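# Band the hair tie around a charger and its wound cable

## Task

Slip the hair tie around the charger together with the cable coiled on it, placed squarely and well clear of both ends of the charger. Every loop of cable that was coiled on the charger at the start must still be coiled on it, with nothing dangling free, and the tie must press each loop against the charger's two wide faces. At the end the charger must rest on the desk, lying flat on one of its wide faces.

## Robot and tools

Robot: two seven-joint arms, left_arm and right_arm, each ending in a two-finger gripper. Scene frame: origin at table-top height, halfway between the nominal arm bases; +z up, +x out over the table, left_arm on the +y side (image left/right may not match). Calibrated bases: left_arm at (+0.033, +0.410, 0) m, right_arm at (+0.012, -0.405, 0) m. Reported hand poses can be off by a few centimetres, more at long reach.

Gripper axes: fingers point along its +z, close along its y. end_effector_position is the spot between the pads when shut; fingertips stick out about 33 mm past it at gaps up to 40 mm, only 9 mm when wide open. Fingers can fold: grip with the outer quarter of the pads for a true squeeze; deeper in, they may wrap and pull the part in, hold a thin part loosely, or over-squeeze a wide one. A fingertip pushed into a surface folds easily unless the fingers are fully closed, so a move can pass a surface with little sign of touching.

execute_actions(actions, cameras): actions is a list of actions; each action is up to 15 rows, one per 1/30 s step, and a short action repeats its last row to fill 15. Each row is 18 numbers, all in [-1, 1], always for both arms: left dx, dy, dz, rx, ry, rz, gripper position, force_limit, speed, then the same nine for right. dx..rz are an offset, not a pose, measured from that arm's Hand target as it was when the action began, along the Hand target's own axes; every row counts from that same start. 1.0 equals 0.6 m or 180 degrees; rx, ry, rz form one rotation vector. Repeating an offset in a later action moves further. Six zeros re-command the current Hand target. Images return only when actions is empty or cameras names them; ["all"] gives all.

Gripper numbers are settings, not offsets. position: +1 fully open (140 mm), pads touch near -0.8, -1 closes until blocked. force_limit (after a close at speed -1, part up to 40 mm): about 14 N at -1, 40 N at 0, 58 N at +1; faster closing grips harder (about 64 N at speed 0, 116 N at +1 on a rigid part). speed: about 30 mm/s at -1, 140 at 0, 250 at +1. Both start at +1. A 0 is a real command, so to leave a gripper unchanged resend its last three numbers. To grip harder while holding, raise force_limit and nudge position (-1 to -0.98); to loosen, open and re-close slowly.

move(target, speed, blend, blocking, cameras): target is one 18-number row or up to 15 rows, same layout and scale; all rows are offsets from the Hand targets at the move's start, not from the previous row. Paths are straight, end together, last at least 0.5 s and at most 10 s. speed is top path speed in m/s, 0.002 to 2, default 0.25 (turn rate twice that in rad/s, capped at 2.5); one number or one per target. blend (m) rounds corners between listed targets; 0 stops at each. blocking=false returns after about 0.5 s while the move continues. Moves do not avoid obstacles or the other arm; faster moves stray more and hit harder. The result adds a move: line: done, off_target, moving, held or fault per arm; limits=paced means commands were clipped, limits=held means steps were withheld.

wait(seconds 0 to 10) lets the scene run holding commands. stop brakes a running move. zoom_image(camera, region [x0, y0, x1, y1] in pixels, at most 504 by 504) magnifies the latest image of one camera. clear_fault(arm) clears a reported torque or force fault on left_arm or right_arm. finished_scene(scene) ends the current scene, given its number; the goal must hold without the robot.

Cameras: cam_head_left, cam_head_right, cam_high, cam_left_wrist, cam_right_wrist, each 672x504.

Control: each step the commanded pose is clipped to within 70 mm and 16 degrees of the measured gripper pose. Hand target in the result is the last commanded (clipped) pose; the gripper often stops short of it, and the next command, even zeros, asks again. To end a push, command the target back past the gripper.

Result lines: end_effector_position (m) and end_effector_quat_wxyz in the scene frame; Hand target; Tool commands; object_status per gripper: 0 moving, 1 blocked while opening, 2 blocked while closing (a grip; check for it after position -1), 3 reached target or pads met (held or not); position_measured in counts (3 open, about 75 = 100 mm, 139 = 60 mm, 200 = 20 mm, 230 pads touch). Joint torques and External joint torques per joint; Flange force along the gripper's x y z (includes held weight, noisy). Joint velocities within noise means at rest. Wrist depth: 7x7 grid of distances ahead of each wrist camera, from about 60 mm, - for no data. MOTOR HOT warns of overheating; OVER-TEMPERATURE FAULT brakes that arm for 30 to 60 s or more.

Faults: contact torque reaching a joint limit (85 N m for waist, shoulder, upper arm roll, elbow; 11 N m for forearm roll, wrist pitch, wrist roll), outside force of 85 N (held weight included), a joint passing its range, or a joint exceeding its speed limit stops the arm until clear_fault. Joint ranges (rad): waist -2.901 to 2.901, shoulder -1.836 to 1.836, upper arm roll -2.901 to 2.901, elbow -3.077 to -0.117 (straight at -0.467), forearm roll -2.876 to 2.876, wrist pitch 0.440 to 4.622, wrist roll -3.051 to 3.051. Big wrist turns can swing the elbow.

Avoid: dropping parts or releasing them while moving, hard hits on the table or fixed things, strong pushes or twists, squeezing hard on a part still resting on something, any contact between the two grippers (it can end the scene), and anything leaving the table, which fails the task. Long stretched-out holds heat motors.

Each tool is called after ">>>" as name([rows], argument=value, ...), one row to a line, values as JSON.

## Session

Scene 1 done. Look at scene 2.

>>> execute_actions(actions=[])

>>> zoom_image(camera="cam_high", region=[200, 150, 500, 350])

Scene clock: 0.00 s.
left_arm: end_effector_position=(+0.2091, -0.1762, +0.1014) position_measured=3 object_status=3 end_effector_quat_wxyz=(+0.264, -0.433, +0.800, -0.320) | right_arm: end_effector_position=(+0.1488, -0.4487, +0.2795) position_measured=3 object_status=3 end_effector_quat_wxyz=(-0.314, -0.052, +0.930, -0.185)
Joint positions: left_arm=[-1.544 0.251 -0.042 -2.271 1.388 2.353 -2.094] | right_arm=[-0.113 -0.705 0.325 -2.616 -0.149 1.278 1.523]
Joint velocities: within noise
Joint torques (N m): no reading
External joint torques (N m): no reading
Flange force (N): no reading
Wrist depth (mm): cam_left_wrist=[- - - 286 222 186 158 / 3445 - - - 232 194 164 / 1638 2130 - 354 241 199 174 / 1936 1889 - - - 225 175 / - 128 669 348 - 225 139 / - 1775 3004 - 319 232 131 / - 2603 2693 - 348 - 206] | cam_right_wrist=[- 1956 1807 493 454 170 169 / 1794 1893 1716 466 440 217 226 / - 129 493 455 413 284 122 / - 1680 471 441 402 375 121 / 1692 1668 454 424 392 365 345 / 1680 1590 448 404 379 356 334 / - 1510 427 394 373 344 327]
Hand target: left_arm +0.2091, -0.1762, +0.1014; +0.264, -0.433, +0.800, -0.320 | right_arm +0.1488, -0.4487, +0.2795; -0.314, -0.052, +0.930, -0.185
Tool commands: left_gripper/position=+1.0 left_gripper/force_limit=+1.0 left_gripper/speed=+1.0 right_gripper/position=+1.0 right_gripper/force_limit=+1.0 right_gripper/speed=+1.0
camera_calibration:
cam_left_wrist: T_world_to_cam=[[-0.496126, 0.419423, -0.760226, 0.267774], [0.301621, 0.904309, 0.302076, 0.082897], [0.814177, -0.079432, -0.575158, 0.0178261], [0, 0, 0, 1]] pos_world=[0.0933327, -0.185859, 0.18878]
cam_right_wrist: T_world_to_cam=[[-0.242903, 0.917425, -0.315165, 0.547748], [0.963225, 0.189634, -0.190361, -0.0265984], [-0.114876, -0.349814, -0.929749, 0.257635], [0, 0, 0, 1]] pos_world=[0.188266, -0.407349, 0.407103]

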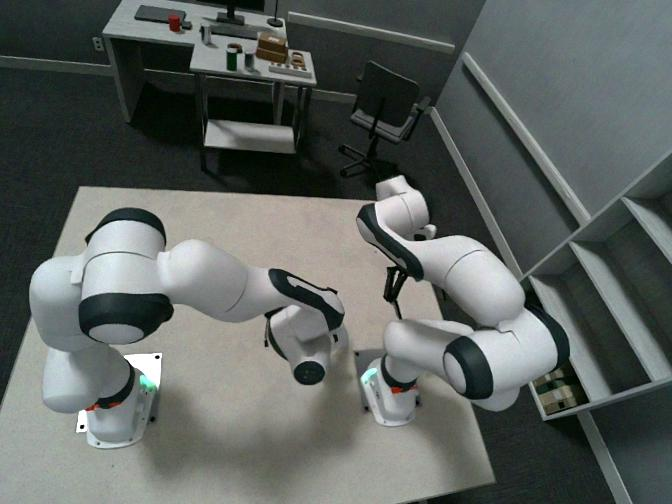

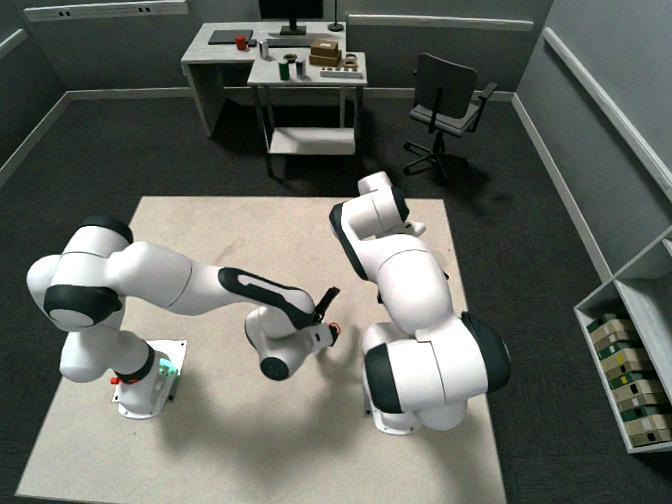

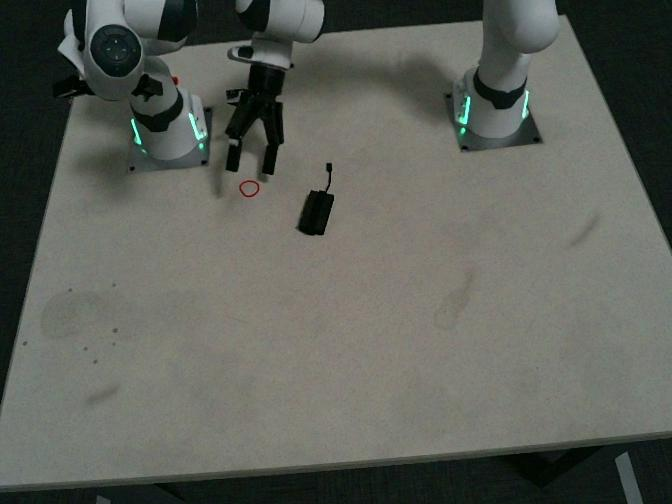

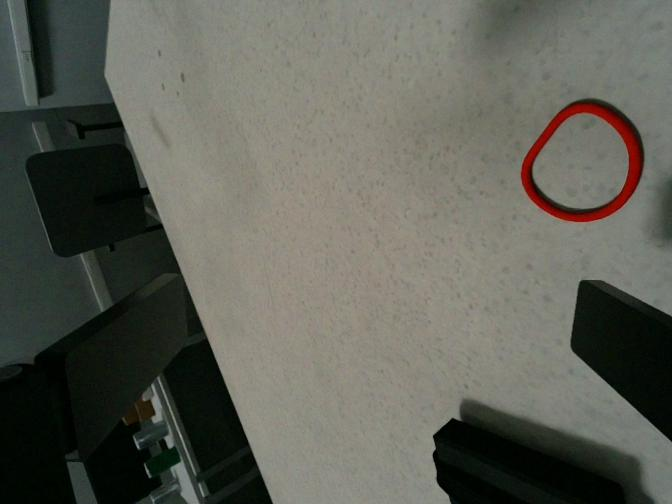

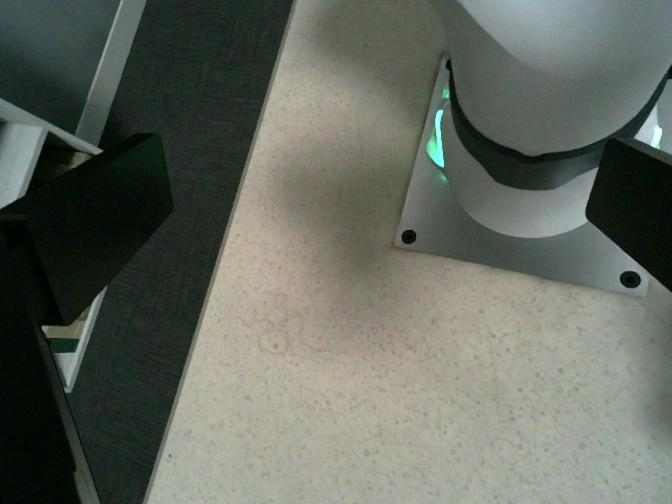

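Scaled by 1.680 from the camera's 672x504 image, which has a finer 960x720 frame.

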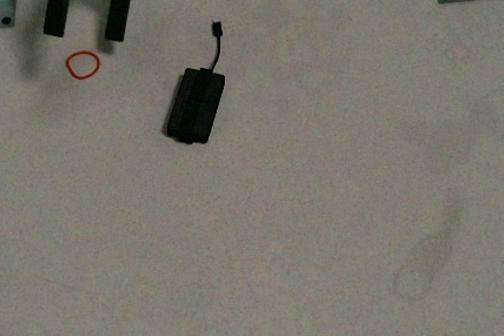

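>>> move(target=[-0.0753,-0.1112,-0.1117,-0.2748,-0.0264,-0.1727,0.5,0,0.5, 0,0,0,0,0,0,0.25,0,0.5], speed=0.2, cameras=["all"])

Scene clock: 4.17 s.
left_arm: end_effector_position=(+0.2215, -0.1561, +0.1955) position_measured=66 object_status=3 end_effector_quat_wxyz=(-0.024, +0.702, -0.710, +0.049) | right_arm: end_effector_position=(+0.1488, -0.4487, +0.2795) position_measured=98 object_status=3 end_effector_quat_wxyz=(-0.314, -0.052, +0.930, -0.185)
Joint positions: left_arm=[-1.23 0.114 -0.105 -2.007 0.122 2.181 -1.346] | right_arm=[-0.113 -0.705 0.325 -2.616 -0.149 1.278 1.523]
Joint torques (N m): left_arm=[-0.71 -37.88 -0.3 23.59 1.21 2.9 -0.19] | right_arm=[-0.3 -5.43 -4.61 21.72 -0.26 0.31 -0.2]
External joint torques (N m): left_arm=[-0.78 -2.02 -0.09 -0.58 0.44 0.13 -0.18] | right_arm=[-0.31 -0.26 0.16 -0.4 0.11 0.03 -0.18]
Flange force (N): left_arm=[-7.2 3.3 -1.4] | right_arm=[0.9 0.0 1.7]
Wrist depth (mm): cam_left_wrist=[348 - - 320 310 - - / - 347 - - 319 308 - / - 362 357 - 328 314 - / - - 362 - 346 312 315 / - - 148 - - 140 324 / - 83 394 347 371 354 102 / - - - - - 365 -] | cam_right_wrist=[- 1879 1767 494 450 170 170 / 1340 1893 1704 470 436 206 226 / 1570 96 134 453 419 129 286 / - 83 460 435 401 119 83 / - - 435 424 391 373 - / - - 434 407 381 365 - / - - 416 394 384 - -]
Hand target: left_arm +0.2209, -0.1569, +0.1953; -0.024, +0.702, -0.710, +0.050 (not the last commanded pose) | right_arm +0.1488, -0.4487, +0.2795; -0.314, -0.052, +0.930, -0.185
Off the commanded pose: left_arm 0.012 m, 6 deg | right_arm 0.000 m, 0 deg.
move: held (left_arm; a check stopped the path); limits=held
pose unreachable (left arm): on one or more control steps of this call, first in action 0 (counted from 0), this arm could not follow its commanded pose, so it was not sent that pose on those steps. It may still have moved: this result reports where it is.
cause: moving toward the commanded pose would bring a part of the arm too close to another arm (a part of this arm just beyond joint 6 (wrist pitch) and a part of the right arm just beyond its joint 5 (forearm roll), 22 mm apart when this arm was first held).
camera_calibration:
cam_left_wrist: T_world_to_cam=[[-0.990707, 0.0179815, -0.134822, 0.261688], [-0.0107495, 0.977771, 0.209398, 0.131254], [0.13559, 0.208901, -0.968491, 0.335696], [0, 0, 0, 1]] pos_world=[0.215149, -0.203169, 0.332916]
cam_right_wrist: T_world_to_cam=[[-0.242903, 0.917425, -0.315165, 0.547748], [0.963225, 0.189634, -0.190361, -0.0265984], [-0.114876, -0.349814, -0.929749, 0.257635], [0, 0, 0, 1]] pos_world=[0.188266, -0.407349, 0.407103]

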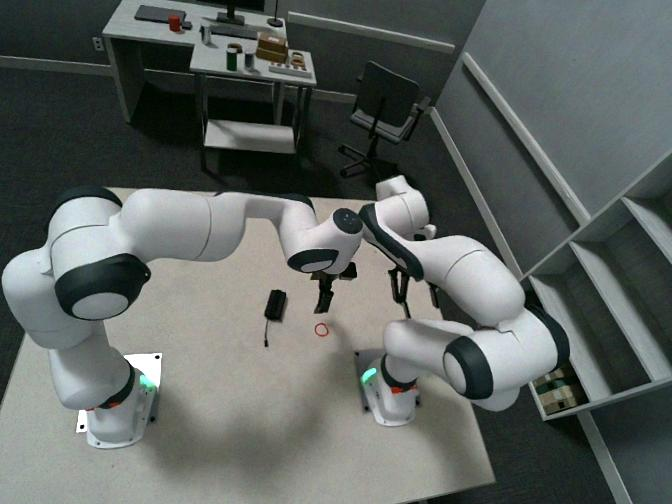

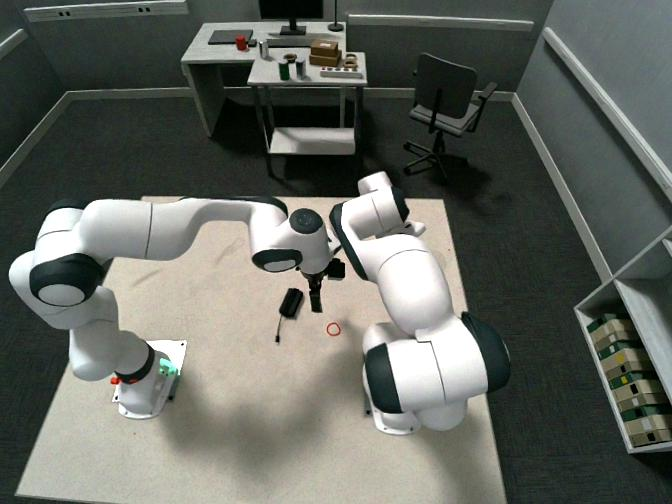

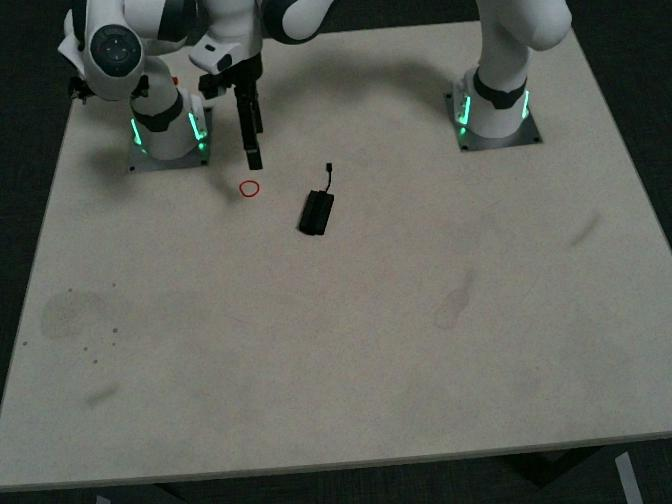

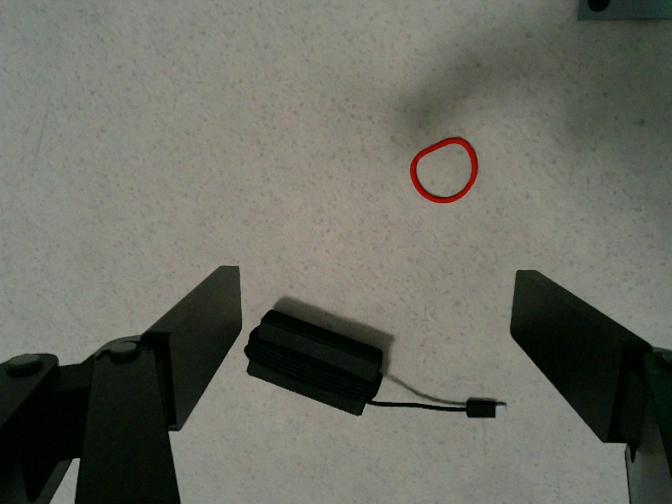

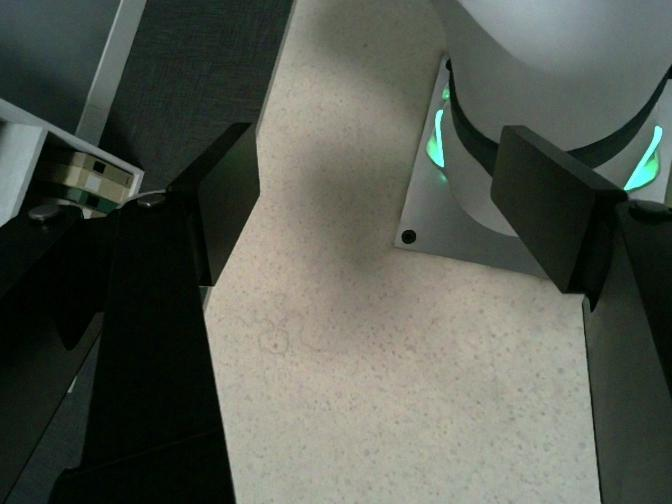

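>>> move([
  [-0.183,0,-0.083,-0.0334,-0.0117,-0.0036,0.5,0,0.5, 0,0,0,0,0,0,0.25,0,0.5],
  [-0.183,0,-0.083,-0.0334,-0.0117,-0.0036,0.5,0,0.5, -0.2,-0.03,-0.23,0.152,-0.0895,-0.45,0.25,0,0.5],
  [-0.183,0,-0.083,-0.0334,-0.0117,-0.0036,0.5,0,0.5, -0.394,-0.0545,-0.4597,0.3037,-0.179,-0.899,0.25,0,0.5],
], speed=0.4, blend=0.03, cameras=["cam_head_left","cam_high","cam_left_wrist","cam_right_wrist"])

Scene clock: 10.67 s.
left_arm: end_effector_position=(+0.2183, -0.0461, +0.2406) position_measured=66 object_status=3 end_effector_quat_wxyz=(+0.000, +0.708, -0.706, +0.001) | right_arm: end_effector_position=(+0.4999, -0.3777, +0.3497) position_measured=98 object_status=3 end_effector_quat_wxyz=(+0.000, +1.000, -0.004, +0.001)
Joint positions: left_arm=[-1.189 -0.184 -0.039 -2.223 -0.006 2.042 -1.184] | right_arm=[1.512 -0.707 -1.073 -1.954 -0.609 1.568 -1.011]
Joint velocities: left_arm=[within noise] | right_arm=[0.001 0 0.001 0 0 0 -0.006]
Joint torques (N m): left_arm=[-0.44 -28.1 0.09 23.87 0.44 2.39 0.16] | right_arm=[0.2 5.74 17.18 20.29 0.58 2.51 -0.48]
External joint torques (N m): left_arm=[-0.43 -2.35 0.06 -0.5 -0.31 -0.25 0.16] | right_arm=[0.16 -2.02 -1.05 0.42 -0.25 -0.15 -0.48]
Flange force (N): left_arm=[-8.1 3.3 -1.7] | right_arm=[1.8 2.8 0.7]
Wrist depth (mm): cam_left_wrist=[- - 354 348 340 - 344 / - - - 364 - - - / - - 378 - 379 - - / - 398 412 - 388 389 - / - 117 148 433 398 140 400 / - 83 439 - - - 102 / - - - - - - -] | cam_right_wrist=[438 435 431 431 433 423 428 / 470 468 461 466 466 452 464 / 516 91 134 504 - 130 485 / - 83 109 - 550 111 83 / - - 621 610 602 599 - / - - 682 643 654 - - / - - - 539 546 - -]
Hand target: left_arm +0.2172, -0.0453, +0.2408; +0.000, +0.707, -0.707, +0.000 | right_arm +0.5000, -0.3794, +0.3494; +0.001, +1.000, -0.001, +0.000
Off the commanded pose: left_arm 0.001 m, 0 deg | right_arm 0.002 m, 0 deg.
move: done; limits=paced
camera_calibration:
cam_left_wrist: T_world_to_cam=[[-0.999371, 0.00696882, -0.0347749, 0.239935], [-0.0016843, 0.970074, 0.242805, 0.00387034], [0.0354263, 0.24271, -0.969452, 0.380459], [0, 0, 0, 1]] pos_world=[0.226312, -0.097768, 0.376241]
cam_right_wrist: T_world_to_cam=[[0.0120305, -0.999696, -0.0215404, -0.36426], [-0.880215, -0.0208085, 0.474119, 0.244857], [-0.474423, 0.0132563, -0.880197, 0.687626], [0, 0, 0, 1]] pos_world=[0.546134, -0.36817, 0.481309]
Images, in order (width x height): cam_head_left 672x504, cam_high 672x504, cam_left_wrist 672x504, cam_right_wrist 672x504.

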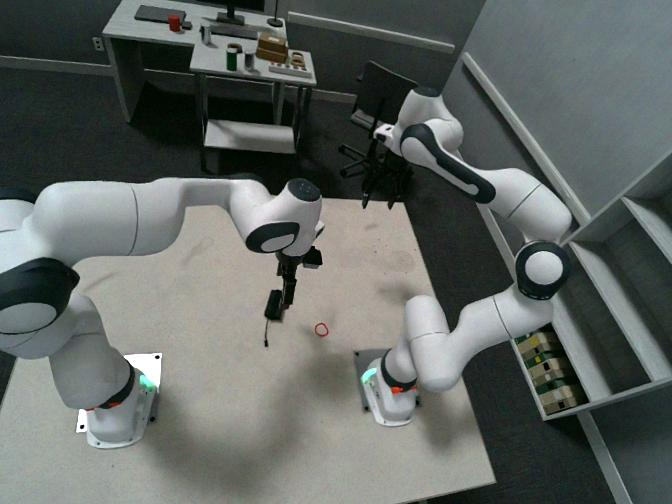

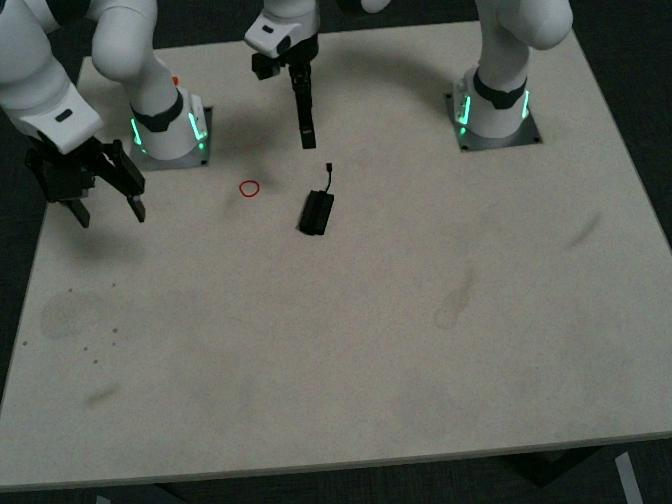

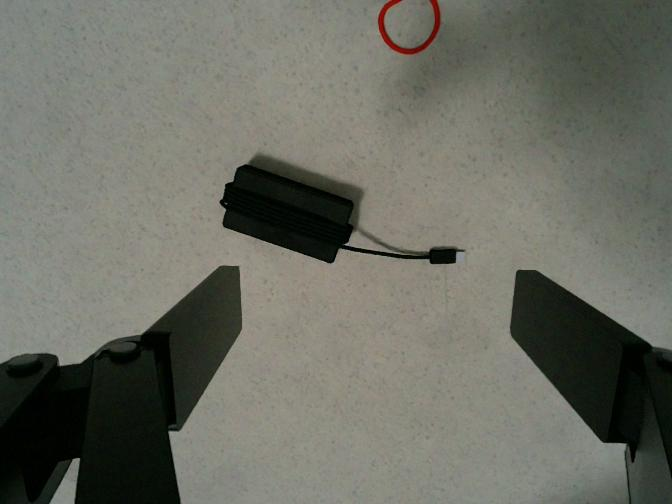

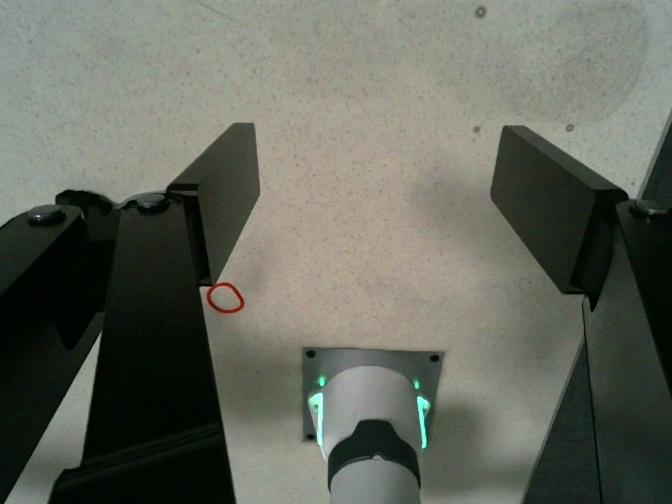

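>>> move([
  [0.1,0.015,0.02,0,0,0.5,0.5,0,0.5, 0,0,0,0,0,0,0.25,0,0.5],
  [0.217,0.033,0.05,0,0,1.0,-0.3,0,0.5, 0,0,0,0,0,0,0.25,0,0.5],
], speed=0.4, blend=0.03, cameras=["cam_high","cam_left_wrist","cam_head_left"])

Scene clock: 17.37 s.
left_arm: end_effector_position=(+0.1977, -0.1759, +0.2112) position_measured=167 object_status=0 end_effector_quat_wxyz=(+0.002, +0.706, +0.708, +0.000) | right_arm: end_effector_position=(+0.4999, -0.3778, +0.3497) position_measured=98 object_status=3 end_effector_quat_wxyz=(+0.000, +1.000, -0.003, +0.001)
Joint positions: left_arm=[-1.219 0.187 -0.131 -1.852 0.029 2.04 1.822] | right_arm=[1.512 -0.707 -1.073 -1.954 -0.609 1.568 -1.013]
Joint torques (N m): left_arm=[-0.42 -39.57 -0.44 24.42 0.47 2.19 0.25] | right_arm=[-0.23 6.31 17.31 20.2 0.84 2.64 -0.4]
External joint torques (N m): left_arm=[-0.44 -1.36 0.17 0.16 -0.28 -0.26 0.25] | right_arm=[-0.32 -1.47 -1.01 0.32 0 -0.03 -0.4]
Flange force (N): left_arm=[3.2 -0.7 -2.0] | right_arm=[1.0 2.5 0.8]
Wrist depth (mm): cam_left_wrist=[329 329 331 - - 300 322 / 357 351 328 - - - - / 357 356 - - 347 - - / 380 368 - - 353 - - / 390 - 103 128 138 371 - / - 79 - 389 - - 84 / - - - - - - 73] | cam_right_wrist=[443 435 431 432 429 428 428 / 471 468 461 451 464 454 461 / 502 99 134 495 504 129 485 / - 83 108 552 550 111 83 / - - - 606 606 - - / - - - 635 655 - - / - - - 547 540 - -]
Hand target: left_arm +0.1974, -0.1755, +0.2109; +0.000, +0.707, +0.707, +0.000 | right_arm +0.5000, -0.3794, +0.3494; +0.001, +1.000, -0.001, +0.000
Off the commanded pose: left_arm 0.001 m, 0 deg | right_arm 0.002 m, 0 deg.
move: done; limits=paced
camera_calibration:
cam_left_wrist: T_world_to_cam=[[0.999518, -0.00775848, -0.0300659, -0.179536], [-0.0000819097, -0.968936, 0.24731, -0.20549], [-0.0310507, -0.247188, -0.96847, 0.310951], [0, 0, 0, 1]] pos_world=[0.189088, -0.123636, 0.346568]
Images, in order (width x height): cam_head_left 672x504, cam_high 672x504, cam_left_wrist 672x504.

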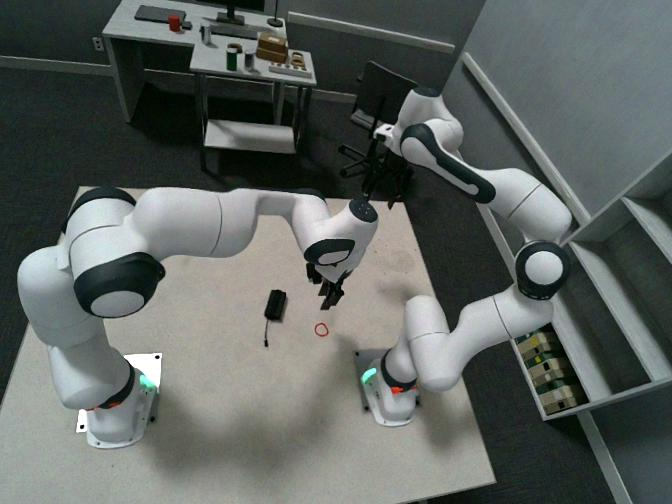

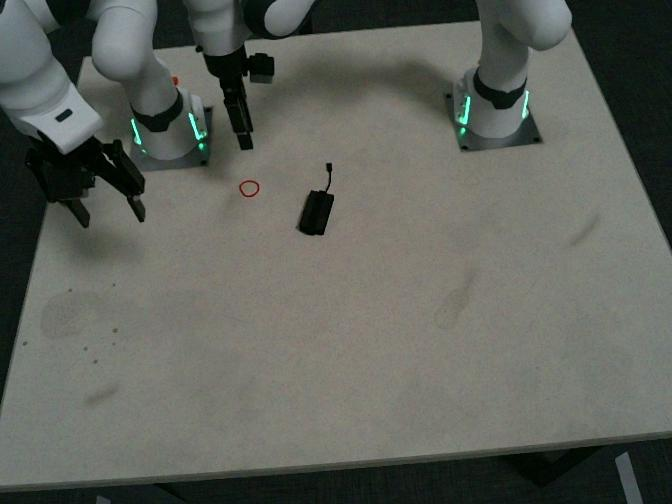

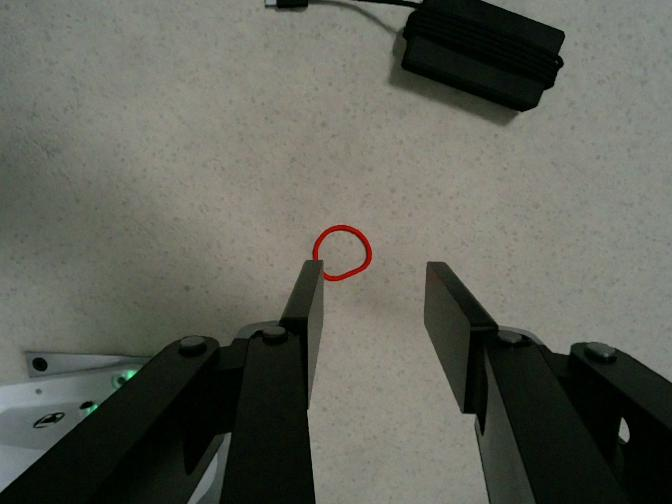

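>>> move(target=[-0.0542,0.0085,0.2,0,0,0,-0.563,0,0.5, 0,0,0,0,0,0,0.25,0,0.5], speed=0.2, cameras=["cam_left_wrist"])

>>> zoom_image(camera="cam_left_wrist", region=[270, 200, 470, 360])

Scene clock: 19.07 s.
left_arm: end_effector_position=(+0.2017, -0.2062, +0.0899) position_measured=200 object_status=3 end_effector_quat_wxyz=(-0.003, +0.708, +0.706, +0.000) | right_arm: end_effector_position=(+0.4999, -0.3778, +0.3497) position_measured=98 object_status=3 end_effector_quat_wxyz=(+0.000, +1.000, -0.003, +0.001)
Joint positions: left_arm=[-1.235 0.419 -0.122 -1.842 0.06 2.252 1.802] | right_arm=[1.512 -0.707 -1.073 -1.954 -0.609 1.568 -1.013]
Joint velocities: left_arm=[-0.001 -0.001 0 0.001 0 0.004 -0.003] | right_arm=[within noise]
Joint torques (N m): left_arm=[-0.79 -46 -0.65 22.99 1.06 2.56 -0.15] | right_arm=[-0.22 6.29 17.25 20.12 0.85 2.63 -0.37]
External joint torques (N m): left_arm=[-0.78 -2.28 0.61 0.3 0.42 0.14 -0.15] | right_arm=[-0.23 -1.44 -0.94 0.24 0.02 -0.03 -0.37]
Flange force (N): left_arm=[4.4 -2.3 -2.9] | right_arm=[0.8 2.3 0.9]
Wrist depth (mm): cam_left_wrist=[- 215 210 214 211 209 209 / 224 223 222 220 218 217 216 / 234 231 229 227 226 224 223 / 241 241 238 235 239 235 227 / 251 250 243 130 155 242 238 / - 74 76 75 - 86 79 / - - 72 - - - 72] | cam_right_wrist=[436 439 433 430 428 431 426 / 475 468 461 464 461 456 461 / 505 89 134 507 502 129 483 / - 83 543 548 559 111 83 / - - 599 621 606 604 - / - - 719 635 638 - - / - - 767 528 721 - -]
Hand target: left_arm +0.2024, -0.2081, +0.0909; +0.000, +0.707, +0.707, +0.000 | right_arm +0.5000, -0.3794, +0.3494; +0.001, +1.000, -0.001, +0.000
Off the commanded pose: left_arm 0.002 m, 0 deg | right_arm 0.002 m, 0 deg.
move: done
camera_calibration:
cam_left_wrist: T_world_to_cam=[[0.999257, -0.0123173, -0.0365069, -0.187786], [-0.00317345, -0.970615, 0.240618, -0.203892], [-0.0383979, -0.240324, -0.969933, 0.189213], [0, 0, 0, 1]] pos_world=[0.194265, -0.154741, 0.225728]
Images, in order (width x height): cam_left_wrist 672x504.

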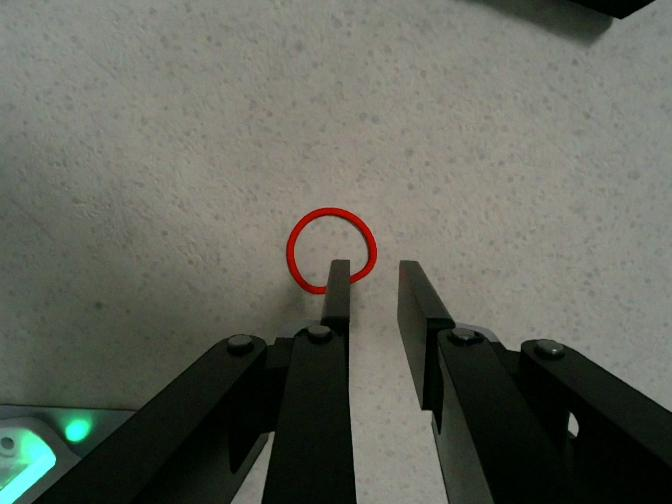

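Scaled by 2.520 from the camera's 672x504 image, which has a finer 960x720 frame.

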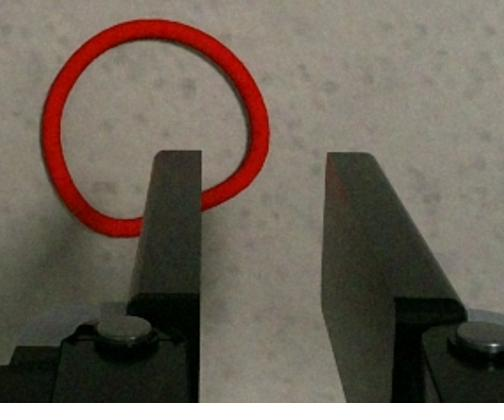

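>>> move(target=[0.0027,0.0022,0.0848,0,0,0,-0.563,0,0.5, 0,0,0,0,0,0,0.25,0,0.5], speed=0.08, cameras=["cam_left_wrist"])

>>> zoom_image(camera="cam_left_wrist", region=[270, 200, 470, 360])

Scene clock: 20.60 s.
left_arm: end_effector_position=(+0.2033, -0.2053, +0.0397) position_measured=200 object_status=3 end_effector_quat_wxyz=(-0.002, +0.708, +0.706, +0.000) | right_arm: end_effector_position=(+0.4999, -0.3778, +0.3497) position_measured=98 object_status=3 end_effector_quat_wxyz=(+0.000, +1.000, -0.003, +0.001)
Joint positions: left_arm=[-1.24 0.495 -0.112 -1.866 0.072 2.354 1.797] | right_arm=[1.512 -0.707 -1.073 -1.954 -0.609 1.568 -1.013]
Joint velocities: left_arm=[0 0.001 0.001 0 0 0.005 -0.002] | right_arm=[within noise]
Joint torques (N m): left_arm=[-0.85 -47.24 -0.56 21.6 0.97 2.51 -0.15] | right_arm=[-0.21 6.29 17.29 20.22 0.83 2.64 -0.4]
External joint torques (N m): left_arm=[-0.87 -2.16 0.75 -0.24 0.37 0.06 -0.15] | right_arm=[-0.38 -1.56 -1.04 0.41 -0.01 -0.03 -0.4]
Flange force (N): left_arm=[5.9 -2.9 -3.1] | right_arm=[1.1 2.7 0.7]
Wrist depth (mm): cam_left_wrist=[- 167 - 164 164 163 162 / 174 173 172 172 170 169 168 / 180 179 178 176 176 175 174 / 187 185 185 183 183 182 181 / 195 - 190 188 157 186 186 / 202 74 76 90 195 86 79 / - - 72 204 - - 72] | cam_right_wrist=[435 435 429 430 435 428 427 / 470 469 448 466 457 455 454 / 515 99 134 503 497 129 484 / - 83 108 523 560 111 83 / - - 615 618 - 604 - / - - 682 645 652 - - / - - 770 530 719 - -]
Hand target: left_arm +0.2037, -0.2065, +0.0400; +0.000, +0.707, +0.707, +0.000 | right_arm +0.5000, -0.3794, +0.3494; +0.001, +1.000, -0.001, +0.000
Off the commanded pose: left_arm 0.001 m, 0 deg | right_arm 0.002 m, 0 deg.
move: done
camera_calibration:
cam_left_wrist: T_world_to_cam=[[0.999291, -0.0114054, -0.0358936, -0.190986], [-0.00238268, -0.970279, 0.241978, -0.191059], [-0.0375867, -0.241721, -0.969618, 0.140321], [0, 0, 0, 1]] pos_world=[0.195669, -0.15364, 0.175435]
Images, in order (width x height): cam_left_wrist 672x504.

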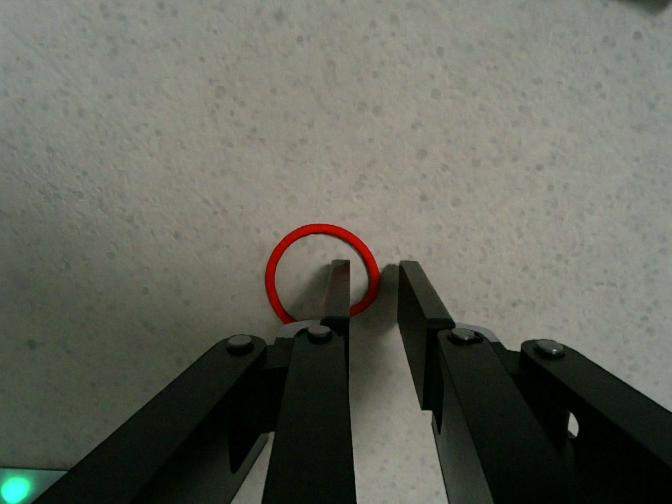

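Scaled by 2.520 from the camera's 672x504 image, which has a finer 960x720 frame.

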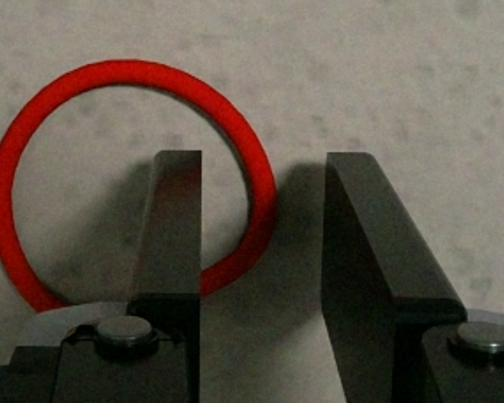

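>>> move(target=[0,0,0.0108,0,0,0,-0.563,0,0.5, 0,0,0,0,0,0,0.25,0,0.5], speed=0.03, cameras=["cam_left_wrist"])

>>> zoom_image(camera="cam_left_wrist", region=[270, 200, 470, 360])

Scene clock: 21.57 s.
left_arm: end_effector_position=(+0.2036, -0.2061, +0.0343) position_measured=200 object_status=3 end_effector_quat_wxyz=(-0.001, +0.708, +0.707, -0.001) | right_arm: end_effector_position=(+0.4999, -0.3778, +0.3497) position_measured=98 object_status=3 end_effector_quat_wxyz=(+0.000, +1.000, -0.003, +0.001)
Joint positions: left_arm=[-1.242 0.505 -0.11 -1.866 0.072 2.366 1.797] | right_arm=[1.512 -0.707 -1.073 -1.954 -0.609 1.568 -1.013]
Joint velocities: left_arm=[0 0 0.001 0 0 0.004 0] | right_arm=[within noise]
Joint torques (N m): left_arm=[-1.05 -46.74 -0.55 21.24 0.94 2.54 -0.14] | right_arm=[-0.2 6.31 17.29 20.17 0.87 2.66 -0.4]
External joint torques (N m): left_arm=[-0.96 -1.79 0.82 -0.27 0.36 0.13 -0.14] | right_arm=[-0.21 -1.41 -0.97 0.25 0.04 -0.01 -0.4]
Flange force (N): left_arm=[5.1 -2.8 -2.4] | right_arm=[1.2 2.2 0.9]
Wrist depth (mm): cam_left_wrist=[162 - 161 160 159 158 157 / 168 168 167 165 164 163 162 / 176 174 173 174 171 170 169 / - 181 180 177 176 176 175 / 190 188 184 183 157 181 181 / 196 74 76 89 189 86 84 / - - 72 198 - - 72] | cam_right_wrist=[461 429 434 431 431 427 428 / 468 469 461 466 470 453 463 / 500 91 133 515 501 129 485 / - 83 542 551 548 111 83 / - - 592 607 609 607 - / - - 688 641 659 - - / - - 772 552 602 - -]
Hand target: left_arm +0.2037, -0.2065, +0.0335; +0.000, +0.707, +0.707, +0.000 | right_arm +0.5000, -0.3794, +0.3494; +0.001, +1.000, -0.001, +0.000
Off the commanded pose: left_arm 0.001 m, 0 deg | right_arm 0.002 m, 0 deg.
move: done
camera_calibration:
cam_left_wrist: T_world_to_cam=[[0.999317, -0.0113214, -0.0351866, -0.191503], [-0.00239702, -0.969783, 0.243956, -0.19057], [-0.0368853, -0.243704, -0.969148, 0.134337], [0, 0, 0, 1]] pos_world=[0.195871, -0.154241, 0.169945]
Images, in order (width x height): cam_left_wrist 672x504.

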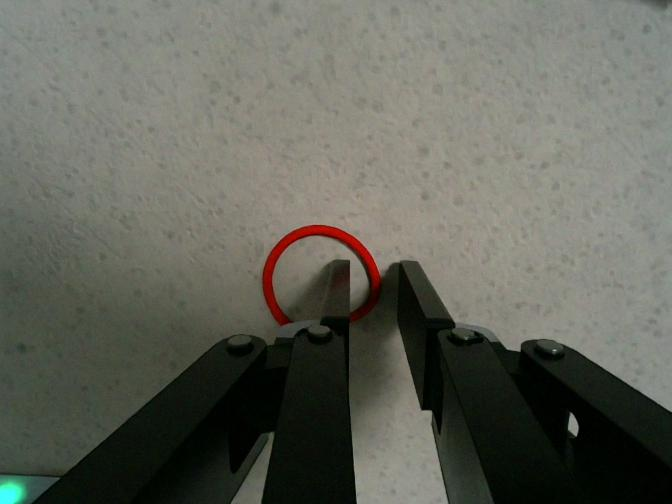

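Scaled by 2.520 from the camera's 672x504 image, which has a finer 960x720 frame.

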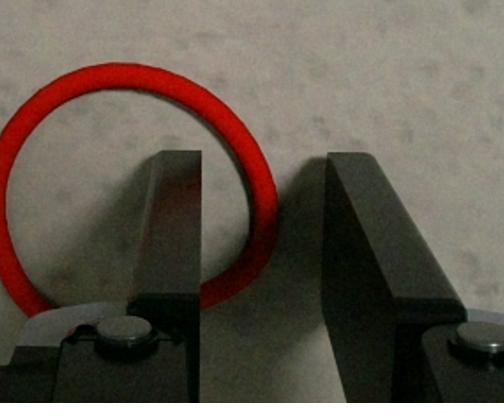

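>>> move(target=[0,0,0.004,0,0,0,-0.563,0,0.5, 0,0,0,0,0,0,0.25,0,0.5], speed=0.03)

>>> execute_actions([
  [[0,0,0,0,0,0,-1,0,-1, 0,0,0,0,0,0,0.25,0,0.5]],
  [[0,0,0,0,0,0,-1,0,-1, 0,0,0,0,0,0,0.25,0,0.5]],
  [[0,0,0,0,0,0,-1,0,-1, 0,0,0,0,0,0,0.25,0,0.5]],
], cameras=["cam_left_wrist"])

>>> zoom_image(camera="cam_left_wrist", region=[270, 200, 470, 360])

Scene clock: 25.93 s.
left_arm: end_effector_position=(+0.2037, -0.2063, +0.0320) position_measured=200 object_status=3 end_effector_quat_wxyz=(-0.001, +0.708, +0.707, -0.001) | right_arm: end_effector_position=(+0.4999, -0.3778, +0.3497) position_measured=98 object_status=3 end_effector_quat_wxyz=(+0.000, +1.000, -0.003, +0.001)
Joint positions: left_arm=[-1.244 0.509 -0.108 -1.866 0.072 2.371 1.797] | right_arm=[1.512 -0.707 -1.073 -1.954 -0.609 1.568 -1.013]
Joint velocities: left_arm=[-0.003 0 0.003 0 0.001 0.003 0] | right_arm=[within noise]
Joint torques (N m): left_arm=[-0.86 -46.83 -0.38 21.14 0.88 2.52 -0.15] | right_arm=[-0.18 6.23 17.25 20.22 0.84 2.63 -0.37]
External joint torques (N m): left_arm=[-0.84 -1.61 0.93 -0.49 0.3 0.08 -0.15] | right_arm=[-0.23 -1.57 -1.02 0.35 0.02 -0.04 -0.37]
Flange force (N): left_arm=[5.5 -2.7 -2.2] | right_arm=[1.2 2.4 0.7]
Wrist depth (mm): cam_left_wrist=[160 159 158 157 157 156 155 / 166 165 164 164 161 161 160 / 172 171 171 170 170 168 166 / 178 178 177 174 173 174 173 / 187 185 182 179 157 177 178 / - 74 76 89 - 86 79 / - - 72 195 - - 72] | cam_right_wrist=[436 435 432 430 430 440 428 / 471 470 458 465 464 455 459 / 502 99 120 486 503 129 482 / - 83 545 - 539 111 83 / - - 607 616 625 606 - / - - 657 633 636 - - / - - - 546 554 - -]
Hand target: left_arm +0.2037, -0.2065, +0.0311; +0.000, +0.707, +0.707, +0.000 | right_arm +0.5000, -0.3794, +0.3494; +0.001, +1.000, -0.001, +0.000
Off the commanded pose: left_arm 0.001 m, 0 deg | right_arm 0.002 m, 0 deg.
move: done

Scene clock: 27.63 s.
left_arm: end_effector_position=(+0.2038, -0.2065, +0.0321) position_measured=228 object_status=2 end_effector_quat_wxyz=(-0.001, +0.708, +0.707, -0.001) | right_arm: end_effector_position=(+0.4999, -0.3778, +0.3497) position_measured=98 object_status=3 end_effector_quat_wxyz=(+0.000, +1.000, -0.003, +0.001)
Joint positions: left_arm=[-1.244 0.509 -0.107 -1.866 0.072 2.371 1.797] | right_arm=[1.512 -0.707 -1.073 -1.954 -0.609 1.568 -1.013]
Joint torques (N m): left_arm=[-0.85 -46.51 -0.5 21 0.79 2.51 -0.13] | right_arm=[-0.26 6.29 17.32 20.19 0.84 2.64 -0.46]
External joint torques (N m): left_arm=[-1.06 -1.44 0.59 -0.52 0.21 0.09 -0.13] | right_arm=[-0.32 -1.46 -0.99 0.28 0.01 -0.04 -0.46]
External joint torques at the end of the 1st action: left_arm=[-0.88 -1.75 0.71 -0.41 0.23 0.11 -0.15] | right_arm=[-0.13 -1.31 -0.81 0.23 0.04 -0.01 -0.37]
External joint torques at the end of the 2nd action: left_arm=[-0.87 -1.36 0.81 -0.59 0.22 0.07 -0.17] | right_arm=[-0.2 -1.4 -0.9 0.25 0.03 -0.02 -0.37]
Flange force (N): left_arm=[5.2 -2.9 -2.0] | right_arm=[0.9 2.6 0.8]
Flange force at the end of the 1st action (N): left_arm=[5.6 -2.8 -2.5] | right_arm=[1.0 2.0 0.7]
Flange force at the end of the 2nd action (N): left_arm=[5.4 -2.7 -1.8] | right_arm=[0.9 2.2 0.8]
Wrist depth (mm): cam_left_wrist=[160 160 157 158 157 156 155 / 166 165 165 163 162 161 160 / 173 172 170 172 167 167 166 / 179 178 177 175 174 174 173 / 187 184 183 111 178 179 180 / 195 - 82 74 84 84 183 / - - - - - 76 67] | cam_right_wrist=[433 436 436 425 428 429 428 / 481 467 458 470 461 454 461 / 507 96 134 505 501 130 484 / - 82 545 557 555 111 83 / - - 613 613 598 606 - / - - 678 635 666 - - / - - - 533 598 - -]
Hand target: left_arm +0.2037, -0.2065, +0.0311; +0.000, +0.707, +0.707, +0.000 | right_arm +0.5000, -0.3794, +0.3494; +0.001, +1.000, -0.001, +0.000
Off the commanded pose: left_arm 0.001 m, 0 deg | right_arm 0.002 m, 0 deg.
camera_calibration:
cam_left_wrist: T_world_to_cam=[[0.999342, -0.0113835, -0.0344512, -0.191824], [-0.00260666, -0.96958, 0.244761, -0.190267], [-0.0361895, -0.24451, -0.968971, 0.131777], [0, 0, 0, 1]] pos_world=[0.195971, -0.154442, 0.167649]
Images, in order (width x height): cam_left_wrist 672x504.

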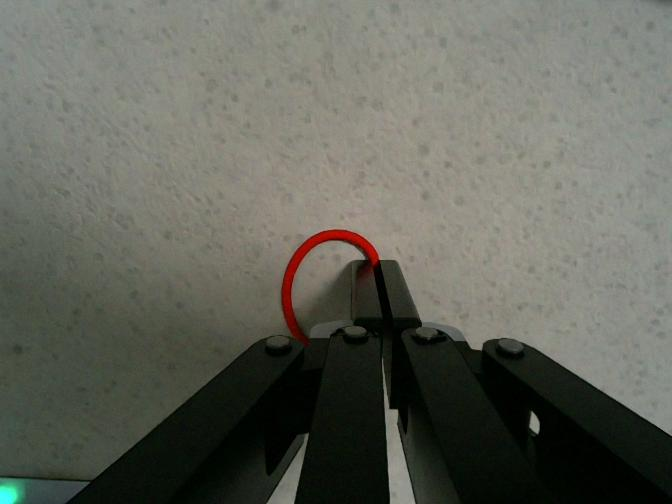

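Scaled by 2.520 from the camera's 672x504 image, which has a finer 960x720 frame.

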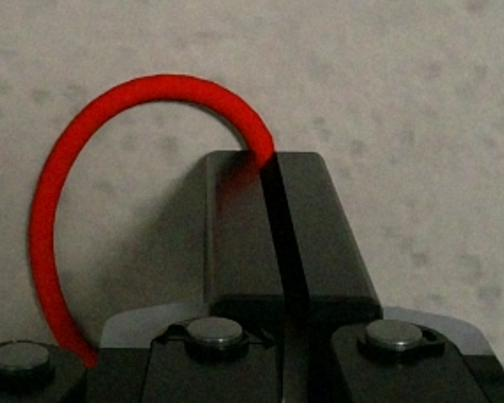

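>>> move(target=[0,0,-0.15,0,0,0,-1,0,-1, 0,0,0,0,0,0,0.25,0,0.5], speed=0.12, cameras=["cam_left_wrist","cam_high"])

>>> zoom_image(camera="cam_left_wrist", region=[250, 200, 450, 360])

>>> zoom_image(camera="cam_high", region=[180, 100, 320, 240])

Scene clock: 29.27 s.
left_arm: end_effector_position=(+0.2042, -0.2075, +0.1215) position_measured=228 object_status=2 end_effector_quat_wxyz=(+0.002, +0.706, +0.708, +0.000) | right_arm: end_effector_position=(+0.4999, -0.3778, +0.3497) position_measured=98 object_status=3 end_effector_quat_wxyz=(+0.000, +1.000, -0.003, +0.001)
Joint positions: left_arm=[-1.24 0.374 -0.116 -1.824 0.054 2.199 1.803] | right_arm=[1.512 -0.707 -1.073 -1.954 -0.609 1.568 -1.013]
Joint velocities: left_arm=[0 0 -0.001 0.001 0.001 -0.005 0.001] | right_arm=[within noise]
Joint torques (N m): left_arm=[0.03 -45.22 -1.14 23.12 0.4 2.2 0.22] | right_arm=[-0.21 6.29 17.21 20.16 0.85 2.63 -0.45]
External joint torques (N m): left_arm=[0.02 -2.21 -0.09 -0.11 -0.28 -0.24 0.22] | right_arm=[-0.23 -1.49 -1.05 0.27 0.03 -0.04 -0.45]
Flange force (N): left_arm=[6.5 -1.3 -3.3] | right_arm=[1.3 2.4 0.9]
Wrist depth (mm): cam_left_wrist=[246 244 243 240 239 244 237 / 254 252 250 250 249 247 246 / 264 261 263 - 259 257 256 / 278 277 271 268 268 267 263 / 284 282 279 118 118 276 - / 295 - 82 75 84 84 285 / - - - - - 76 67] | cam_right_wrist=[435 436 435 432 430 428 428 / 463 461 461 467 464 454 442 / - 96 134 505 501 130 482 / - 83 119 541 552 111 83 / - - 606 625 629 606 - / - - 688 636 659 - - / - - 775 736 716 - -]
Hand target: left_arm +0.2038, -0.2065, +0.1211; +0.000, +0.707, +0.707, +0.000 | right_arm +0.5000, -0.3794, +0.3494; +0.001, +1.000, -0.001, +0.000
Off the commanded pose: left_arm 0.001 m, 0 deg | right_arm 0.002 m, 0 deg.
move: done
camera_calibration:
cam_left_wrist: T_world_to_cam=[[0.999518, -0.00797753, -0.0300129, -0.189021], [-0.000281555, -0.968731, 0.248115, -0.213868], [-0.0310538, -0.247987, -0.968266, 0.216347], [0, 0, 0, 1]] pos_world=[0.195588, -0.155037, 0.256872]
Images, in order (width x height): cam_high 672x504, cam_left_wrist 672x504.

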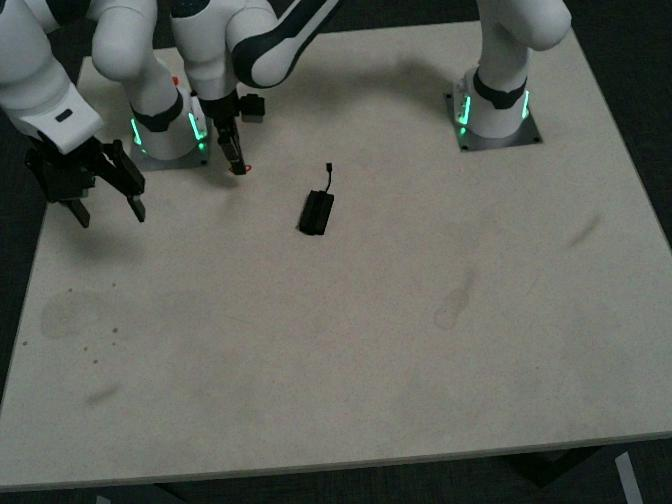

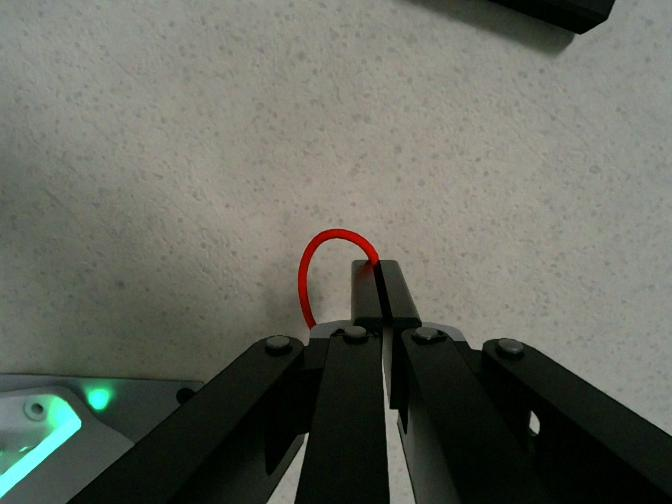

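Scaled by 2.520 from the camera's 672x504 image, which has a finer 960x720 frame.

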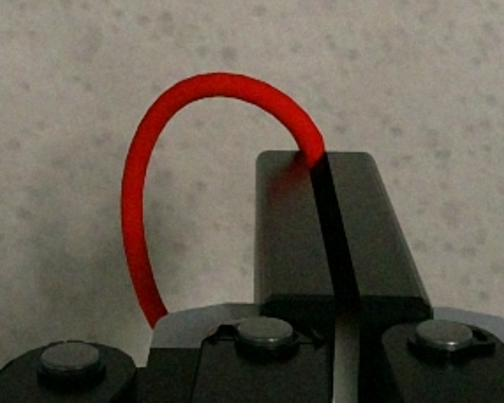

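Scaled by 3.600 from the camera's 672x504 image, which has a finer 960x720 frame.

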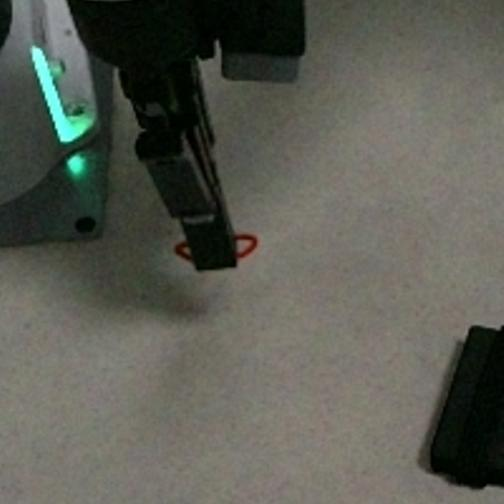

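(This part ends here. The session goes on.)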